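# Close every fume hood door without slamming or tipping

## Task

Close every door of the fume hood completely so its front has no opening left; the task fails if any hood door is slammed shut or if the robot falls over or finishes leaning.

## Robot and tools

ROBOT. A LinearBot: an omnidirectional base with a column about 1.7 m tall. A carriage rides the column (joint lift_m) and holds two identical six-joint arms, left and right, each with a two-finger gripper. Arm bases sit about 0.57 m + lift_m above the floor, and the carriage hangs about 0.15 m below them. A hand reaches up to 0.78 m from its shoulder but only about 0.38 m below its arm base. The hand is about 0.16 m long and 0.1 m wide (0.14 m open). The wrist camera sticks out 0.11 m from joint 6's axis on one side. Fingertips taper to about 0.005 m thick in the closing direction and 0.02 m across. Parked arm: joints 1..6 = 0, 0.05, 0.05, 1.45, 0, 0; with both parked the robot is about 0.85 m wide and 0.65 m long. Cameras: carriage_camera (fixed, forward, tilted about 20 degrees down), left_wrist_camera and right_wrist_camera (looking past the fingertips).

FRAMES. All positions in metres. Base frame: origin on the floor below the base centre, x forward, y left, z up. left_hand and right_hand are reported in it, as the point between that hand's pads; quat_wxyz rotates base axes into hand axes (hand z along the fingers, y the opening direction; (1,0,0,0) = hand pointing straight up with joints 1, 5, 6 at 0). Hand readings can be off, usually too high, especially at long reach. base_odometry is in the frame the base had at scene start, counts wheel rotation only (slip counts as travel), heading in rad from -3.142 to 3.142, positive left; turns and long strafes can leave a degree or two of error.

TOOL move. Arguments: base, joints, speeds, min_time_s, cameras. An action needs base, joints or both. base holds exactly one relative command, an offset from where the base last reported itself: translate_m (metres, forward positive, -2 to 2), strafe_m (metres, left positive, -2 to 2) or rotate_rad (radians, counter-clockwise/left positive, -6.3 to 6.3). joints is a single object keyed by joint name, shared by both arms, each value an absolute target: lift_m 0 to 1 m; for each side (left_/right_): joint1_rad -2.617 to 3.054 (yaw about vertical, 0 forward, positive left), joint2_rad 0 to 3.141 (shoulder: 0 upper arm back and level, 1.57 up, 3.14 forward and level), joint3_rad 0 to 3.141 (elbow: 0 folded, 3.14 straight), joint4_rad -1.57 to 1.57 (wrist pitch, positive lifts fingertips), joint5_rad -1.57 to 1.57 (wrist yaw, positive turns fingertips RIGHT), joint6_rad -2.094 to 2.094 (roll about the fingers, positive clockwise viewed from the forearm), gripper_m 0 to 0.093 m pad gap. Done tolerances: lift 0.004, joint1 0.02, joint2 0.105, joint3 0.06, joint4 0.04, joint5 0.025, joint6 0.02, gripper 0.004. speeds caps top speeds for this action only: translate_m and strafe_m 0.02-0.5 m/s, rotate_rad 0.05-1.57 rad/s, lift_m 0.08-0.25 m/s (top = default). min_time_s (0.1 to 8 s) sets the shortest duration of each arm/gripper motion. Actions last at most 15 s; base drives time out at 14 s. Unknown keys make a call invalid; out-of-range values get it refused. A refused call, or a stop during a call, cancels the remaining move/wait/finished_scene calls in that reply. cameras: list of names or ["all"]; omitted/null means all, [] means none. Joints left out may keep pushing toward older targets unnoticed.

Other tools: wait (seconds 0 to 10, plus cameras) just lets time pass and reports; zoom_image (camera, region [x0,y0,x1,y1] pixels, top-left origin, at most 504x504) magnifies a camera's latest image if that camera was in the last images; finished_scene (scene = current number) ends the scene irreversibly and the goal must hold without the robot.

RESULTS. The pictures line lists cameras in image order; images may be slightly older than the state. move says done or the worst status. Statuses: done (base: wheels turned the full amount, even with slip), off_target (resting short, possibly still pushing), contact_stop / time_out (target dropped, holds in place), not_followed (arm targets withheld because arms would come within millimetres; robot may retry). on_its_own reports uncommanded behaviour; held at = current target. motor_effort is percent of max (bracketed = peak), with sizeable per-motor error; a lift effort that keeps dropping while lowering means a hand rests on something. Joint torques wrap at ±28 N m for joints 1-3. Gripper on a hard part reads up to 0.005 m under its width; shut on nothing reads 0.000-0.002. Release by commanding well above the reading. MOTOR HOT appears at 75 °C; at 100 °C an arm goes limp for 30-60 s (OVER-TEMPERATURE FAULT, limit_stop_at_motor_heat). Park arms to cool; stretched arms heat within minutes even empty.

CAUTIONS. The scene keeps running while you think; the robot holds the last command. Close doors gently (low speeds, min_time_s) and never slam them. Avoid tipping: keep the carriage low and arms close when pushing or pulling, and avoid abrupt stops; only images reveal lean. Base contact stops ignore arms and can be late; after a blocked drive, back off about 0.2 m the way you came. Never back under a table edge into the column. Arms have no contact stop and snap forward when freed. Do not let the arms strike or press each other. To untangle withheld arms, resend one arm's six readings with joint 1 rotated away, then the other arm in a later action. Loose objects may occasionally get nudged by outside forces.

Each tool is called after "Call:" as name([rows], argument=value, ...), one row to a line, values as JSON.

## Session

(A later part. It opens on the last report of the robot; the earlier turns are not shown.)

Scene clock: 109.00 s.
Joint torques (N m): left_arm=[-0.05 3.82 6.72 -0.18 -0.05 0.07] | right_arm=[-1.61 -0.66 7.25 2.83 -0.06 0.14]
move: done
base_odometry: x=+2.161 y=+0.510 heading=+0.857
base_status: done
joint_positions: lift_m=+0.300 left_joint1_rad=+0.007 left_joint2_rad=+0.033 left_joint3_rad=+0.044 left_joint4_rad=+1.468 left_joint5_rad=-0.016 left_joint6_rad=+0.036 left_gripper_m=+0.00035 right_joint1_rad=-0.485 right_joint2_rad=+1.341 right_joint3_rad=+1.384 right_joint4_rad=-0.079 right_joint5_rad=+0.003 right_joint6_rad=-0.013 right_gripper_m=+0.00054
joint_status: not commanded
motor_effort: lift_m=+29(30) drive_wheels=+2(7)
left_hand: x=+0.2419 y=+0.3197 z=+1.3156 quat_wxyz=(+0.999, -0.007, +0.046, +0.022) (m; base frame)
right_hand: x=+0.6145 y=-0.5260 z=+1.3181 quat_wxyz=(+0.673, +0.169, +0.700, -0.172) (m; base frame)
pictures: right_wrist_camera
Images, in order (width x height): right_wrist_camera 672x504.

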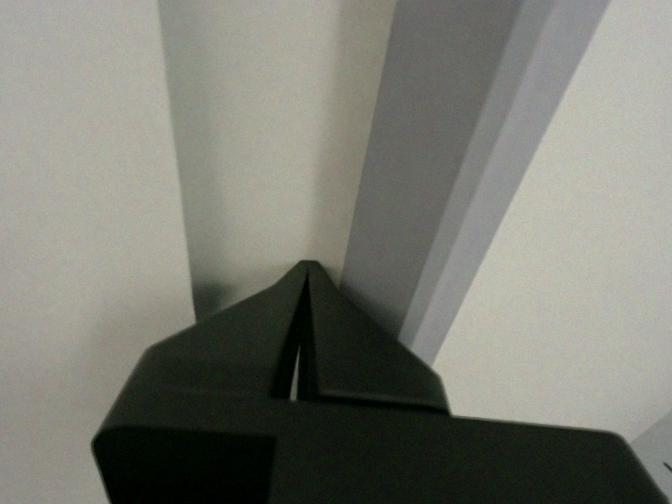

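Call:
zoom_image(camera="right_wrist_camera", region=[300, 0, 460, 280])

Call:
move(base={"translate_m": -0.1}, speeds={"translate_m": 0.1}, cameras=[])

Call:
move(base={"strafe_m": 0.1}, cameras=["right_wrist_camera"])

Call:
zoom_image(camera="right_wrist_camera", region=[300, 0, 500, 280])

Scaled by 1.800 from the camera's 672x504 image, which has a finer 960x720 frame.

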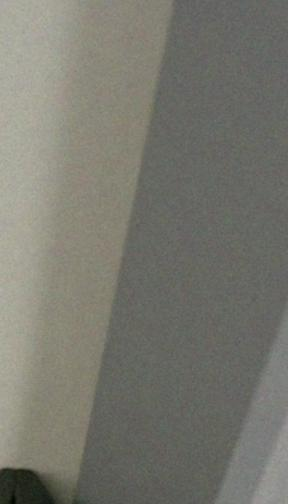

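Scene clock: 110.97 s.
Joint torques (N m): left_arm=[-0.09 3.71 6.67 -0.17 -0.03 0.04] | right_arm=[-2.48 -5.53 7.13 2.05 0.5 0.23]
move: done
base_odometry: x=+2.095 y=+0.435 heading=+0.858
base_status: done
joint_positions: lift_m=+0.300 left_joint1_rad=+0.007 left_joint2_rad=+0.033 left_joint3_rad=+0.044 left_joint4_rad=+1.468 left_joint5_rad=-0.016 left_joint6_rad=+0.036 left_gripper_m=+0.00035 right_joint1_rad=-0.477 right_joint2_rad=+1.385 right_joint3_rad=+1.385 right_joint4_rad=-0.004 right_joint5_rad=-0.055 right_joint6_rad=-0.024 right_gripper_m=+0.00054
joint_status: not commanded
motor_effort: lift_m=+30(30) drive_wheels=+1(13)
left_hand: x=+0.2419 y=+0.3197 z=+1.3156 quat_wxyz=(+0.999, -0.007, +0.046, +0.022) (m; base frame)
right_hand: x=+0.6332 y=-0.5204 z=+1.3181 quat_wxyz=(+0.688, +0.140, +0.694, -0.156) (m; base frame)
pictures: none
No camera images: "cameras" was empty.

Scene clock: 112.77 s.
Joint torques (N m): left_arm=[0.1 3.67 6.75 -0.18 0.05 0.02] | right_arm=[-0.54 -6.22 7.1 2.03 0.04 0.09]
move: done
base_odometry: x=+2.020 y=+0.500 heading=+0.858
base_status: done
joint_positions: lift_m=+0.300 left_joint1_rad=+0.007 left_joint2_rad=+0.033 left_joint3_rad=+0.044 left_joint4_rad=+1.468 left_joint5_rad=-0.015 left_joint6_rad=+0.036 left_gripper_m=+0.00035 right_joint1_rad=-0.496 right_joint2_rad=+1.391 right_joint3_rad=+1.385 right_joint4_rad=-0.002 right_joint5_rad=-0.012 right_joint6_rad=-0.011 right_gripper_m=+0.00054
joint_status: not commanded
motor_effort: lift_m=+30(30) drive_wheels=+0(9)
left_hand: x=+0.2419 y=+0.3196 z=+1.3156 quat_wxyz=(+0.999, -0.007, +0.046, +0.022) (m; base frame)
right_hand: x=+0.6276 y=-0.5360 z=+1.3159 quat_wxyz=(+0.683, +0.167, +0.690, -0.173) (m; base frame)
pictures: right_wrist_camera
Images, in order (width x height): right_wrist_camera 672x504.

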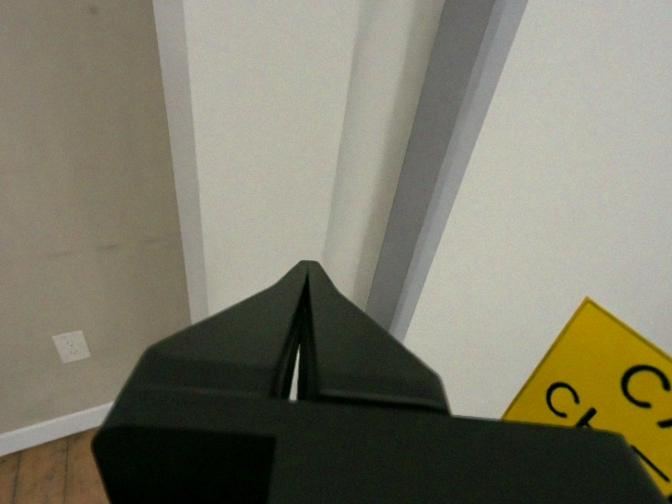

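Scaled by 1.800 from the camera's 672x504 image, which has a finer 960x720 frame.

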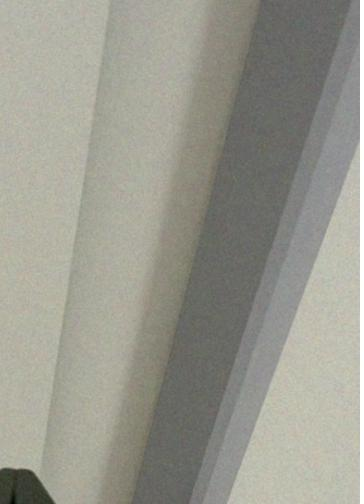

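Call:
move(base={"strafe_m": 0.2}, cameras=[])

Call:
move(base={"translate_m": -2.0}, cameras=[])

Call:
move(base={"translate_m": -0.3}, cameras=["right_wrist_camera"])

Scene clock: 115.43 s.
Joint torques (N m): left_arm=[-0.08 3.77 6.87 -0.15 -0.06 0.05] | right_arm=[-0.47 -6.35 7.34 2.05 0.03 0.11]
move: done
base_odometry: x=+1.869 y=+0.632 heading=+0.857
base_status: done
joint_positions: lift_m=+0.300 left_joint1_rad=+0.006 left_joint2_rad=+0.033 left_joint3_rad=+0.044 left_joint4_rad=+1.468 left_joint5_rad=-0.016 left_joint6_rad=+0.036 left_gripper_m=+0.00035 right_joint1_rad=-0.497 right_joint2_rad=+1.392 right_joint3_rad=+1.385 right_joint4_rad=-0.002 right_joint5_rad=-0.010 right_joint6_rad=-0.011 right_gripper_m=+0.00054
joint_status: not commanded
motor_effort: lift_m=+30(30) drive_wheels=-2(9)
left_hand: x=+0.2419 y=+0.3197 z=+1.3156 quat_wxyz=(+0.999, -0.007, +0.046, +0.021) (m; base frame)
right_hand: x=+0.6277 y=-0.5368 z=+1.3152 quat_wxyz=(+0.682, +0.168, +0.690, -0.173) (m; base frame)
pictures: none
No camera images: "cameras" was empty.

Scene clock: 121.73 s.
Joint torques (N m): left_arm=[0.08 3.59 6.91 -0.19 0.01 0.04] | right_arm=[-0.32 -6.52 7.06 2.03 0.07 0.08]
move: done
base_odometry: x=+0.560 y=-0.881 heading=+0.857
base_status: done
joint_positions: lift_m=+0.300 left_joint1_rad=+0.006 left_joint2_rad=+0.033 left_joint3_rad=+0.044 left_joint4_rad=+1.468 left_joint5_rad=-0.016 left_joint6_rad=+0.036 left_gripper_m=+0.00035 right_joint1_rad=-0.497 right_joint2_rad=+1.393 right_joint3_rad=+1.385 right_joint4_rad=-0.002 right_joint5_rad=-0.010 right_joint6_rad=-0.011 right_gripper_m=+0.00054
joint_status: not commanded
motor_effort: lift_m=+29(30) drive_wheels=-1(11)
left_hand: x=+0.2419 y=+0.3197 z=+1.3156 quat_wxyz=(+0.999, -0.007, +0.046, +0.021) (m; base frame)
right_hand: x=+0.6280 y=-0.5370 z=+1.3147 quat_wxyz=(+0.682, +0.168, +0.691, -0.173) (m; base frame)
pictures: none
No camera images: "cameras" was empty.

Scene clock: 124.30 s.
Joint torques (N m): left_arm=[-0.27 3.69 6.89 -0.18 -0.02 -0.02] | right_arm=[-0.32 -6.68 7.05 1.98 0.02 0.07]
move: done
base_odometry: x=+0.363 y=-1.107 heading=+0.857
base_status: done
joint_positions: lift_m=+0.300 left_joint1_rad=+0.006 left_joint2_rad=+0.033 left_joint3_rad=+0.044 left_joint4_rad=+1.468 left_joint5_rad=-0.016 left_joint6_rad=+0.036 left_gripper_m=+0.00035 right_joint1_rad=-0.498 right_joint2_rad=+1.393 right_joint3_rad=+1.385 right_joint4_rad=-0.001 right_joint5_rad=-0.010 right_joint6_rad=-0.010 right_gripper_m=+0.00054
joint_status: not commanded
motor_effort: lift_m=+29(30) drive_wheels=+0(10)
left_hand: x=+0.2419 y=+0.3197 z=+1.3156 quat_wxyz=(+0.999, -0.007, +0.046, +0.021) (m; base frame)
right_hand: x=+0.6279 y=-0.5372 z=+1.3149 quat_wxyz=(+0.682, +0.168, +0.690, -0.173) (m; base frame)
pictures: right_wrist_camera
Images, in order (width x height): right_wrist_camera 672x504.

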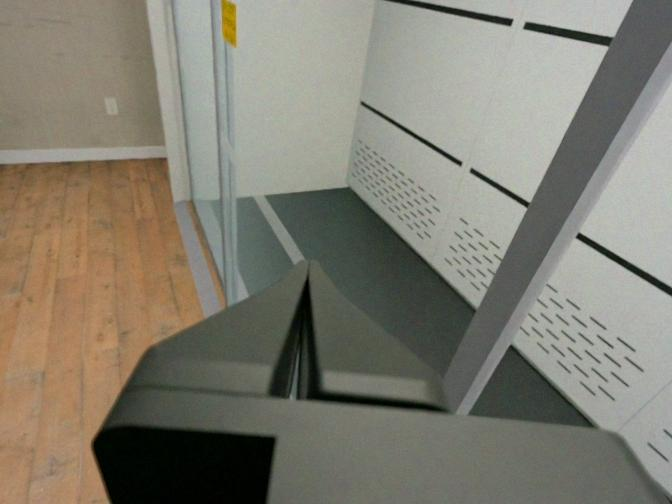

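Call:
move(base={"translate_m": -0.04}, cameras=[])

Call:
move(base={"strafe_m": -0.26}, speeds={"strafe_m": 0.1}, cameras=["right_wrist_camera"])

Scene clock: 125.70 s.
Joint torques (N m): left_arm=[0.03 3.93 6.71 -0.22 0.02 -0.01] | right_arm=[-0.31 -6.68 7.05 2 0.03 0.11]
move: done
base_odometry: x=+0.337 y=-1.137 heading=+0.857
base_status: done
joint_positions: lift_m=+0.300 left_joint1_rad=+0.006 left_joint2_rad=+0.033 left_joint3_rad=+0.044 left_joint4_rad=+1.468 left_joint5_rad=-0.016 left_joint6_rad=+0.036 left_gripper_m=+0.00035 right_joint1_rad=-0.498 right_joint2_rad=+1.394 right_joint3_rad=+1.385 right_joint4_rad=-0.001 right_joint5_rad=-0.009 right_joint6_rad=-0.010 right_gripper_m=+0.00054
joint_status: not commanded
motor_effort: lift_m=+29(30) drive_wheels=+0(9)
left_hand: x=+0.2419 y=+0.3197 z=+1.3156 quat_wxyz=(+0.999, -0.007, +0.046, +0.021) (m; base frame)
right_hand: x=+0.6280 y=-0.5377 z=+1.3146 quat_wxyz=(+0.682, +0.169, +0.690, -0.174) (m; base frame)
pictures: none
No camera images: "cameras" was empty.

Scene clock: 128.97 s.
Joint torques (N m): left_arm=[-0.08 3.86 6.69 -0.21 -0.01 0.05] | right_arm=[-2.65 -6.46 7.19 2.02 0.39 0.16]
move: done
base_odometry: x=+0.533 y=-1.308 heading=+0.857
base_status: done
joint_positions: lift_m=+0.300 left_joint1_rad=+0.007 left_joint2_rad=+0.033 left_joint3_rad=+0.044 left_joint4_rad=+1.468 left_joint5_rad=-0.015 left_joint6_rad=+0.036 left_gripper_m=+0.00035 right_joint1_rad=-0.475 right_joint2_rad=+1.391 right_joint3_rad=+1.385 right_joint4_rad=-0.001 right_joint5_rad=-0.044 right_joint6_rad=-0.012 right_gripper_m=+0.00055
joint_status: not commanded
motor_effort: lift_m=+30(30) drive_wheels=+0(8)
left_hand: x=+0.2419 y=+0.3196 z=+1.3156 quat_wxyz=(+0.999, -0.007, +0.046, +0.022) (m; base frame)
right_hand: x=+0.6347 y=-0.5224 z=+1.3159 quat_wxyz=(+0.687, +0.148, +0.694, -0.155) (m; base frame)
pictures: right_wrist_camera
Images, in order (width x height): right_wrist_camera 672x504.

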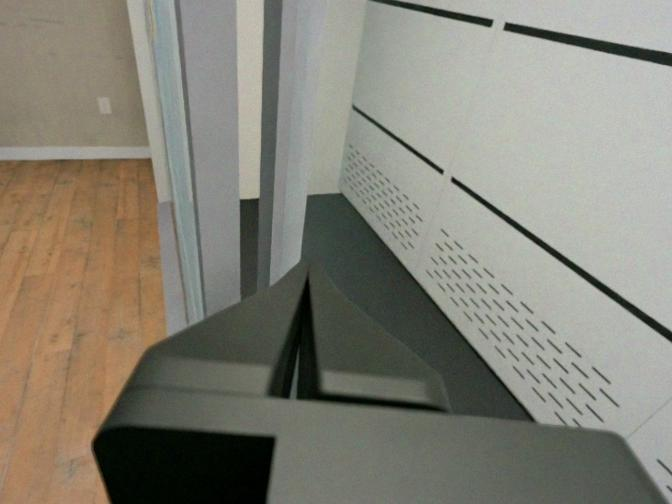

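Call:
move(base={"strafe_m": 0.015}, speeds={"strafe_m": 0.05}, cameras=[])

Call:
move(base={"translate_m": 0.14}, speeds={"translate_m": 0.04}, cameras=["carriage_camera", "right_wrist_camera"])

Scene clock: 130.27 s.
Joint torques (N m): left_arm=[-0.24 3.79 6.56 -0.16 0 0.05] | right_arm=[-0.83 -6.3 7.27 2.01 0.06 0.1]
move: done
base_odometry: x=+0.522 y=-1.298 heading=+0.857
base_status: done
joint_positions: lift_m=+0.300 left_joint1_rad=+0.007 left_joint2_rad=+0.033 left_joint3_rad=+0.044 left_joint4_rad=+1.468 left_joint5_rad=-0.015 left_joint6_rad=+0.036 left_gripper_m=+0.00035 right_joint1_rad=-0.494 right_joint2_rad=+1.391 right_joint3_rad=+1.385 right_joint4_rad=+0.001 right_joint5_rad=-0.013 right_joint6_rad=-0.011 right_gripper_m=+0.00055
joint_status: not commanded
motor_effort: lift_m=+30(30) drive_wheels=+0(8)
left_hand: x=+0.2419 y=+0.3196 z=+1.3156 quat_wxyz=(+0.999, -0.007, +0.046, +0.022) (m; base frame)
right_hand: x=+0.6283 y=-0.5351 z=+1.3164 quat_wxyz=(+0.684, +0.165, +0.689, -0.172) (m; base frame)
pictures: none
No camera images: "cameras" was empty.

Scene clock: 134.20 s.
Joint torques (N m): left_arm=[0.01 3.86 6.71 -0.22 0.03 0.01] | right_arm=[2.14 5.44 6.99 4.01 -1.07 -0.12]
move: done
base_odometry: x=+0.614 y=-1.192 heading=+0.857
base_status: done
joint_positions: lift_m=+0.300 left_joint1_rad=+0.007 left_joint2_rad=+0.033 left_joint3_rad=+0.044 left_joint4_rad=+1.468 left_joint5_rad=-0.015 left_joint6_rad=+0.036 left_gripper_m=+0.00035 right_joint1_rad=-0.523 right_joint2_rad=+1.286 right_joint3_rad=+1.385 right_joint4_rad=-0.196 right_joint5_rad=+0.099 right_joint6_rad=+0.014 right_gripper_m=+0.00051
joint_status: not commanded
motor_effort: lift_m=+29(30) drive_wheels=+5(9)
left_hand: x=+0.2419 y=+0.3196 z=+1.3156 quat_wxyz=(+0.999, -0.007, +0.046, +0.022) (m; base frame)
right_hand: x=+0.5806 y=-0.5453 z=+1.3130 quat_wxyz=(+0.640, +0.228, +0.704, -0.205) (m; base frame)
pictures: carriage_camera, right_wrist_camera
Images, in order (width x height): carriage_camera 672x504, right_wrist_camera 672x504.

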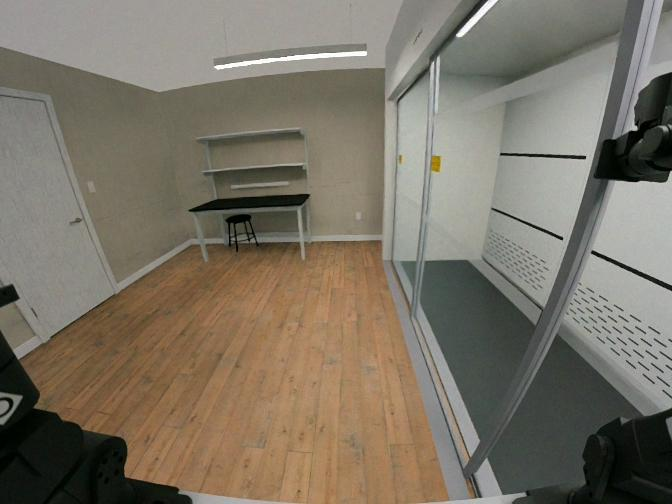

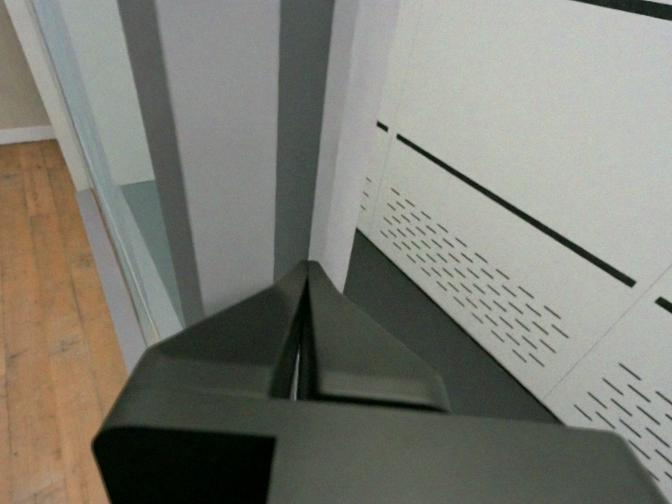

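Call:
move(base={"translate_m": 0.015}, speeds={"translate_m": 0.03}, cameras=["right_wrist_camera"])

Scene clock: 135.23 s.
Joint torques (N m): left_arm=[0.03 3.96 6.58 -0.21 -0.01 0.01] | right_arm=[2.55 8.61 6.71 4.53 -1.37 -0.27]
move: done
base_odometry: x=+0.624 y=-1.181 heading=+0.856
base_status: done
joint_positions: lift_m=+0.300 left_joint1_rad=+0.007 left_joint2_rad=+0.033 left_joint3_rad=+0.044 left_joint4_rad=+1.468 left_joint5_rad=-0.015 left_joint6_rad=+0.036 left_gripper_m=+0.00035 right_joint1_rad=-0.527 right_joint2_rad=+1.256 right_joint3_rad=+1.385 right_joint4_rad=-0.249 right_joint5_rad=+0.130 right_joint6_rad=+0.024 right_gripper_m=+0.00050
joint_status: not commanded
motor_effort: lift_m=+29(30) drive_wheels=+6(13)
left_hand: x=+0.2419 y=+0.3196 z=+1.3156 quat_wxyz=(+0.999, -0.007, +0.046, +0.022) (m; base frame)
right_hand: x=+0.5672 y=-0.5454 z=+1.3121 quat_wxyz=(+0.629, +0.244, +0.707, -0.212) (m; base frame)
pictures: right_wrist_camera
Images, in order (width x height): right_wrist_camera 672x504.

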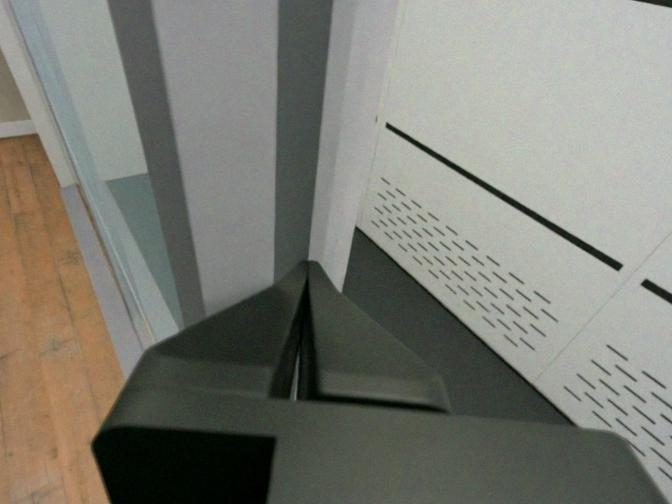

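Call:
move(base={"translate_m": 0.015}, speeds={"translate_m": 0.03}, cameras=["right_wrist_camera"])

Scene clock: 136.20 s.
Joint torques (N m): left_arm=[-0.2 3.89 6.84 -0.14 0 0.06] | right_arm=[2.84 11.99 6.74 5.04 -1.75 -0.3]
move: done
base_odometry: x=+0.633 y=-1.170 heading=+0.856
base_status: done
joint_positions: lift_m=+0.300 left_joint1_rad=+0.007 left_joint2_rad=+0.033 left_joint3_rad=+0.044 left_joint4_rad=+1.468 left_joint5_rad=-0.015 left_joint6_rad=+0.036 left_gripper_m=+0.00035 right_joint1_rad=-0.528 right_joint2_rad=+1.227 right_joint3_rad=+1.385 right_joint4_rad=-0.300 right_joint5_rad=+0.165 right_joint6_rad=+0.029 right_gripper_m=+0.00050
joint_status: not commanded
motor_effort: lift_m=+29(30) drive_wheels=+6(16)
left_hand: x=+0.2419 y=+0.3196 z=+1.3156 quat_wxyz=(+0.999, -0.007, +0.046, +0.022) (m; base frame)
right_hand: x=+0.5538 y=-0.5453 z=+1.3115 quat_wxyz=(+0.617, +0.259, +0.709, -0.222) (m; base frame)
pictures: right_wrist_camera
Images, in order (width x height): right_wrist_camera 672x504.

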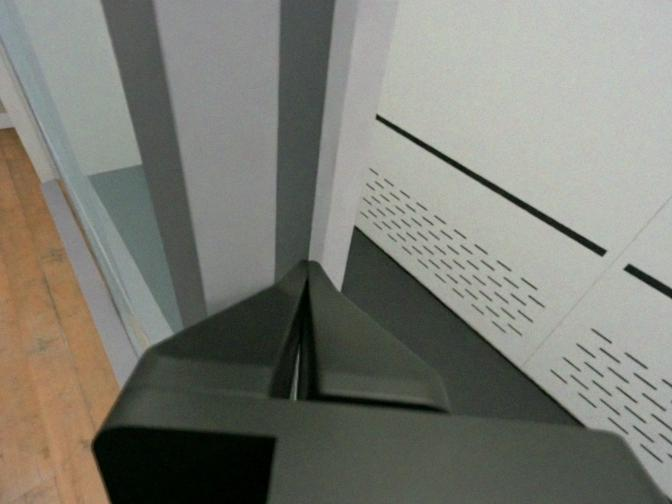

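Call:
move(base={"translate_m": -0.12}, speeds={"translate_m": 0.06}, cameras=[])

Call:
move(base={"strafe_m": 0.45}, cameras=[])

Call:
move(base={"rotate_rad": -1.57}, joints={"right_joint1_rad": 0, "right_joint2_rad": 0.05, "right_joint3_rad": 0.05, "right_joint4_rad": 1.45, "right_joint5_rad": 0, "right_joint6_rad": 0}, min_time_s=2, cameras=["carriage_camera"])

Call:
zoom_image(camera="carriage_camera", region=[110, 0, 250, 140])

Call:
zoom_image(camera="carriage_camera", region=[430, 0, 530, 100])

Call:
move(base={"strafe_m": 0.6}, cameras=["carriage_camera"])

Call:
zoom_image(camera="carriage_camera", region=[0, 20, 140, 160])

Call:
zoom_image(camera="carriage_camera", region=[572, 0, 672, 100])

Scene clock: 139.43 s.
Joint torques (N m): left_arm=[-0.14 3.73 6.78 -0.18 -0.06 0.05] | right_arm=[0.21 -6.22 7.16 2.09 -0.09 -0.05]
move: done
base_odometry: x=+0.555 y=-1.261 heading=+0.856
base_status: done
joint_positions: lift_m=+0.300 left_joint1_rad=+0.007 left_joint2_rad=+0.033 left_joint3_rad=+0.044 left_joint4_rad=+1.467 left_joint5_rad=-0.015 left_joint6_rad=+0.036 left_gripper_m=+0.00035 right_joint1_rad=-0.503 right_joint2_rad=+1.390 right_joint3_rad=+1.386 right_joint4_rad=-0.009 right_joint5_rad=+0.006 right_joint6_rad=+0.006 right_gripper_m=+0.00051
joint_status: not commanded
motor_effort: lift_m=+30(30) drive_wheels=-3(10)
left_hand: x=+0.2421 y=+0.3196 z=+1.3156 quat_wxyz=(+0.999, -0.007, +0.047, +0.022) (m; base frame)
right_hand: x=+0.6244 y=-0.5413 z=+1.3150 quat_wxyz=(+0.681, +0.181, +0.688, -0.175) (m; base frame)
pictures: none
No camera images: "cameras" was empty.

Scene clock: 142.40 s.
Joint torques (N m): left_arm=[-0.1 3.84 6.76 -0.21 -0.01 0.05] | right_arm=[0.02 -6.38 6.94 2.07 -0.08 -0.09]
move: done
base_odometry: x=+0.215 y=-0.966 heading=+0.856
base_status: done
joint_positions: lift_m=+0.300 left_joint1_rad=+0.007 left_joint2_rad=+0.033 left_joint3_rad=+0.044 left_joint4_rad=+1.467 left_joint5_rad=-0.015 left_joint6_rad=+0.036 left_gripper_m=+0.00035 right_joint1_rad=-0.501 right_joint2_rad=+1.392 right_joint3_rad=+1.386 right_joint4_rad=-0.006 right_joint5_rad=+0.006 right_joint6_rad=+0.006 right_gripper_m=+0.00051
joint_status: not commanded
motor_effort: lift_m=+30(30) drive_wheels=-2(10)
left_hand: x=+0.2421 y=+0.3196 z=+1.3156 quat_wxyz=(+0.999, -0.007, +0.047, +0.022) (m; base frame)
right_hand: x=+0.6252 y=-0.5409 z=+1.3150 quat_wxyz=(+0.681, +0.181, +0.688, -0.174) (m; base frame)
pictures: none
No camera images: "cameras" was empty.

Scene clock: 145.50 s.
Joint torques (N m): left_arm=[0.02 3.69 6.86 -0.17 -0.05 0.02] | right_arm=[0.5 3.4 3.64 0.05 -0.1 -0.04]
move: done
base_odometry: x=+0.215 y=-0.966 heading=-0.714
base_status: done
joint_positions: lift_m=+0.300 left_joint1_rad=+0.007 left_joint2_rad=+0.033 left_joint3_rad=+0.044 left_joint4_rad=+1.467 left_joint5_rad=-0.015 left_joint6_rad=+0.036 left_gripper_m=+0.00034 right_joint1_rad=-0.007 right_joint2_rad=+0.057 right_joint3_rad=+0.060 right_joint4_rad=+1.441 right_joint5_rad=+0.006 right_joint6_rad=+0.006 right_gripper_m=+0.00050
joint_status: all done
motor_effort: lift_m=+30(30) drive_wheels=+2(10)
left_hand: x=+0.2421 y=+0.3196 z=+1.3156 quat_wxyz=(+0.999, -0.007, +0.047, +0.022) (m; base frame)
right_hand: x=+0.2511 y=-0.3181 z=+1.3191 quat_wxyz=(+0.998, +0.003, +0.063, +0.000) (m; base frame)
pictures: carriage_camera
Images, in order (width x height): carriage_camera 672x504.

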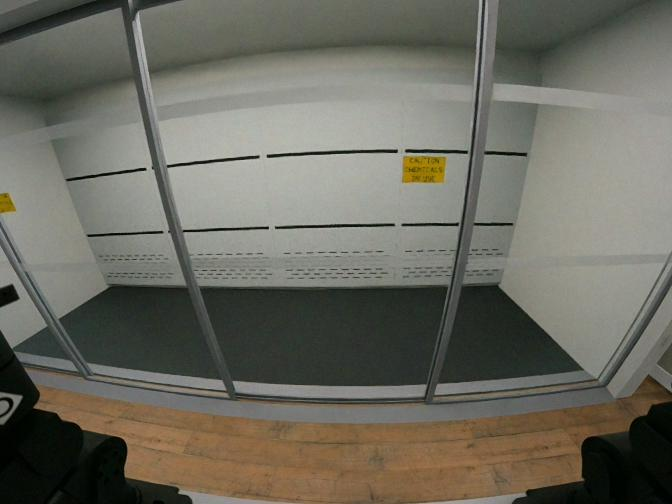

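Scaled by 3.600 from the camera's 672x504 image, which has a finer 960x720 frame.

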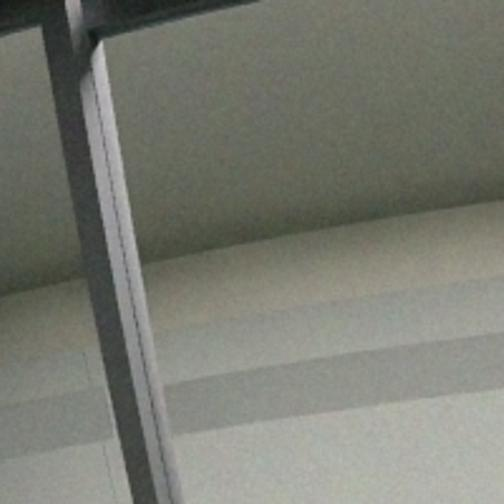

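Scaled by 5.040 from the camera's 672x504 image, which has a finer 960x720 frame.

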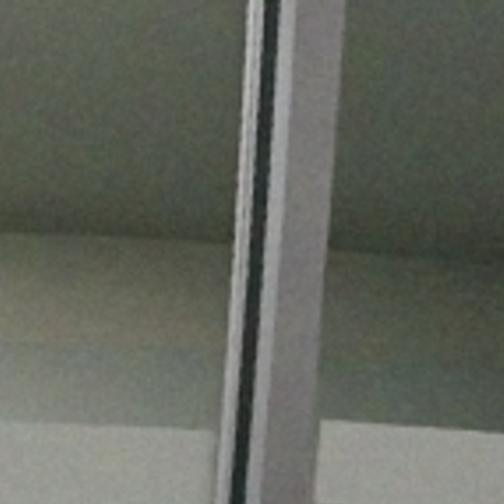

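Scene clock: 149.00 s.
Joint torques (N m): left_arm=[-0.14 3.99 6.89 -0.18 0.07 0.03] | right_arm=[0.59 3.32 3.38 -0.02 -0.08 -0.06]
move: done
base_odometry: x=+0.608 y=-0.513 heading=-0.714
base_status: done
joint_positions: lift_m=+0.300 left_joint1_rad=+0.007 left_joint2_rad=+0.033 left_joint3_rad=+0.044 left_joint4_rad=+1.467 left_joint5_rad=-0.015 left_joint6_rad=+0.036 left_gripper_m=+0.00034 right_joint1_rad=-0.007 right_joint2_rad=+0.057 right_joint3_rad=+0.060 right_joint4_rad=+1.441 right_joint5_rad=+0.005 right_joint6_rad=+0.006 right_gripper_m=+0.00050
joint_status: not commanded
motor_effort: lift_m=+29(30) drive_wheels=-3(13)
left_hand: x=+0.2421 y=+0.3196 z=+1.3156 quat_wxyz=(+0.999, -0.007, +0.047, +0.022) (m; base frame)
right_hand: x=+0.2511 y=-0.3180 z=+1.3191 quat_wxyz=(+0.998, +0.003, +0.063, +0.000) (m; base frame)
pictures: carriage_camera
Images, in order (width x height): carriage_camera 672x504.

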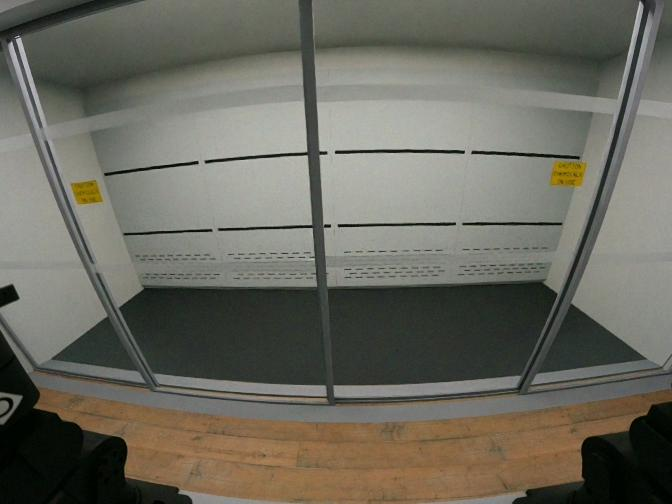

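Scaled by 3.600 from the camera's 672x504 image, which has a finer 960x720 frame.

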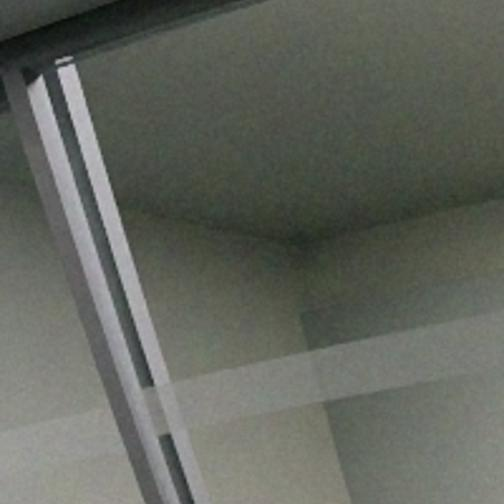

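Scaled by 5.040 from the camera's 672x504 image, which has a finer 960x720 frame.

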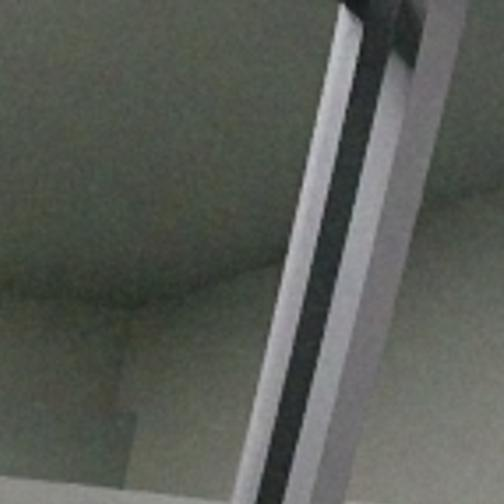

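Call:
move(cameras=["carriage_camera"])

Scene clock: 149.40 s.
Joint torques (N m): left_arm=[0.1 3.74 6.79 -0.16 0 0.01] | right_arm=[0.43 3.4 3.41 0.02 -0.11 -0.07]
base_odometry: x=+0.608 y=-0.513 heading=-0.714
base_status: done
joint_positions: lift_m=+0.300 left_joint1_rad=+0.007 left_joint2_rad=+0.033 left_joint3_rad=+0.044 left_joint4_rad=+1.467 left_joint5_rad=-0.015 left_joint6_rad=+0.036 left_gripper_m=+0.00034 right_joint1_rad=-0.007 right_joint2_rad=+0.057 right_joint3_rad=+0.060 right_joint4_rad=+1.441 right_joint5_rad=+0.005 right_joint6_rad=+0.006 right_gripper_m=+0.00050
joint_status: not commanded
motor_effort: lift_m=+29(30) drive_wheels=+2(13)
left_hand: x=+0.2421 y=+0.3196 z=+1.3156 quat_wxyz=(+0.999, -0.007, +0.047, +0.022) (m; base frame)
right_hand: x=+0.2511 y=-0.3180 z=+1.3191 quat_wxyz=(+0.998, +0.003, +0.063, +0.000) (m; base frame)
pictures: carriage_camera
Images, in order (width x height): carriage_camera 672x504.

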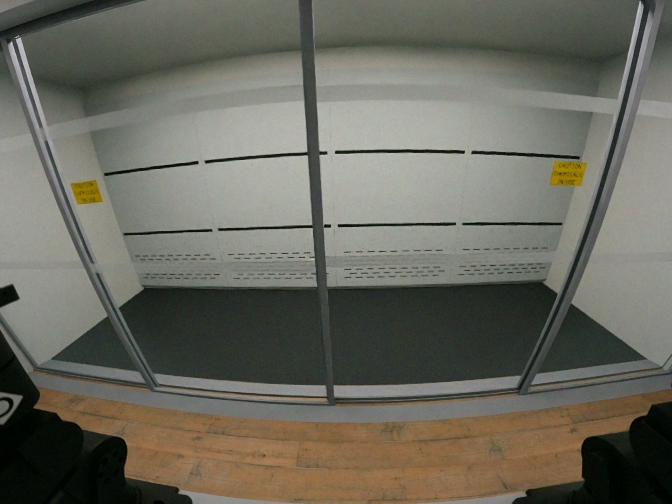

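Call:
zoom_image(camera="carriage_camera", region=[270, 200, 390, 420])

Call:
zoom_image(camera="carriage_camera", region=[500, 0, 672, 400])

Call:
zoom_image(camera="carriage_camera", region=[0, 0, 180, 400])

Scaled by 2.291 from the camera's 672x504 image, which has a finer 960x720 frame.

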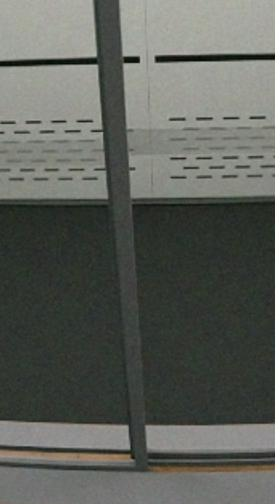

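Scaled by 1.260 from the camera's 672x504 image, which has a finer 960x720 frame.

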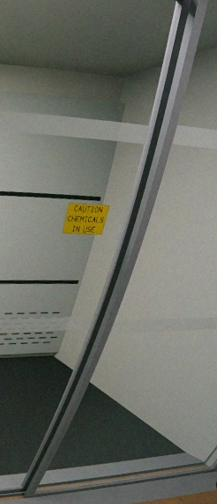

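Scaled by 1.260 from the camera's 672x504 image, which has a finer 960x720 frame.

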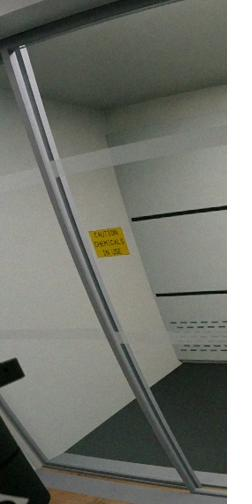

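Call:
zoom_image(camera="carriage_camera", region=[110, 310, 190, 400])

Call:
zoom_image(camera="carriage_camera", region=[500, 310, 580, 400])

Call:
zoom_image(camera="carriage_camera", region=[290, 330, 370, 420])

Scaled by 5.600 from the camera's 672x504 image, which has a finer 960x720 frame.

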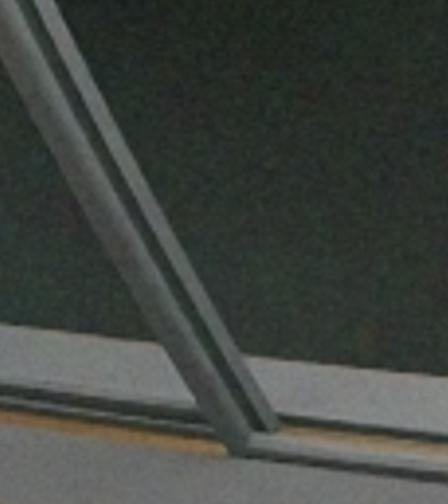

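Scaled by 5.600 from the camera's 672x504 image, which has a finer 960x720 frame.

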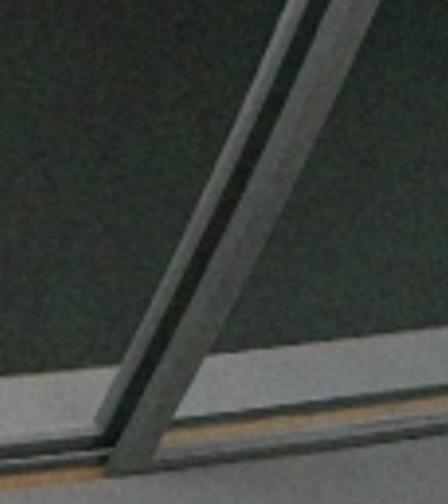

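Scaled by 5.600 from the camera's 672x504 image, which has a finer 960x720 frame.

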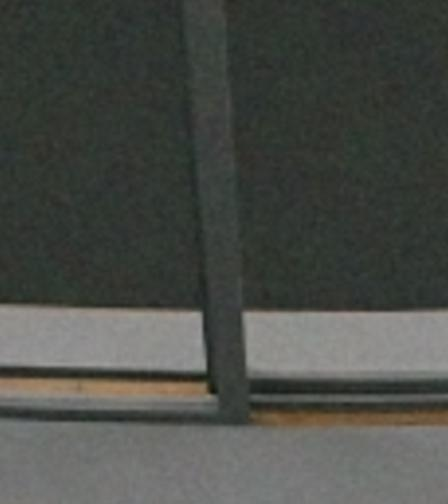

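Call:
finished_scene(scene=2, done=true)

The scene is finished: the task was done.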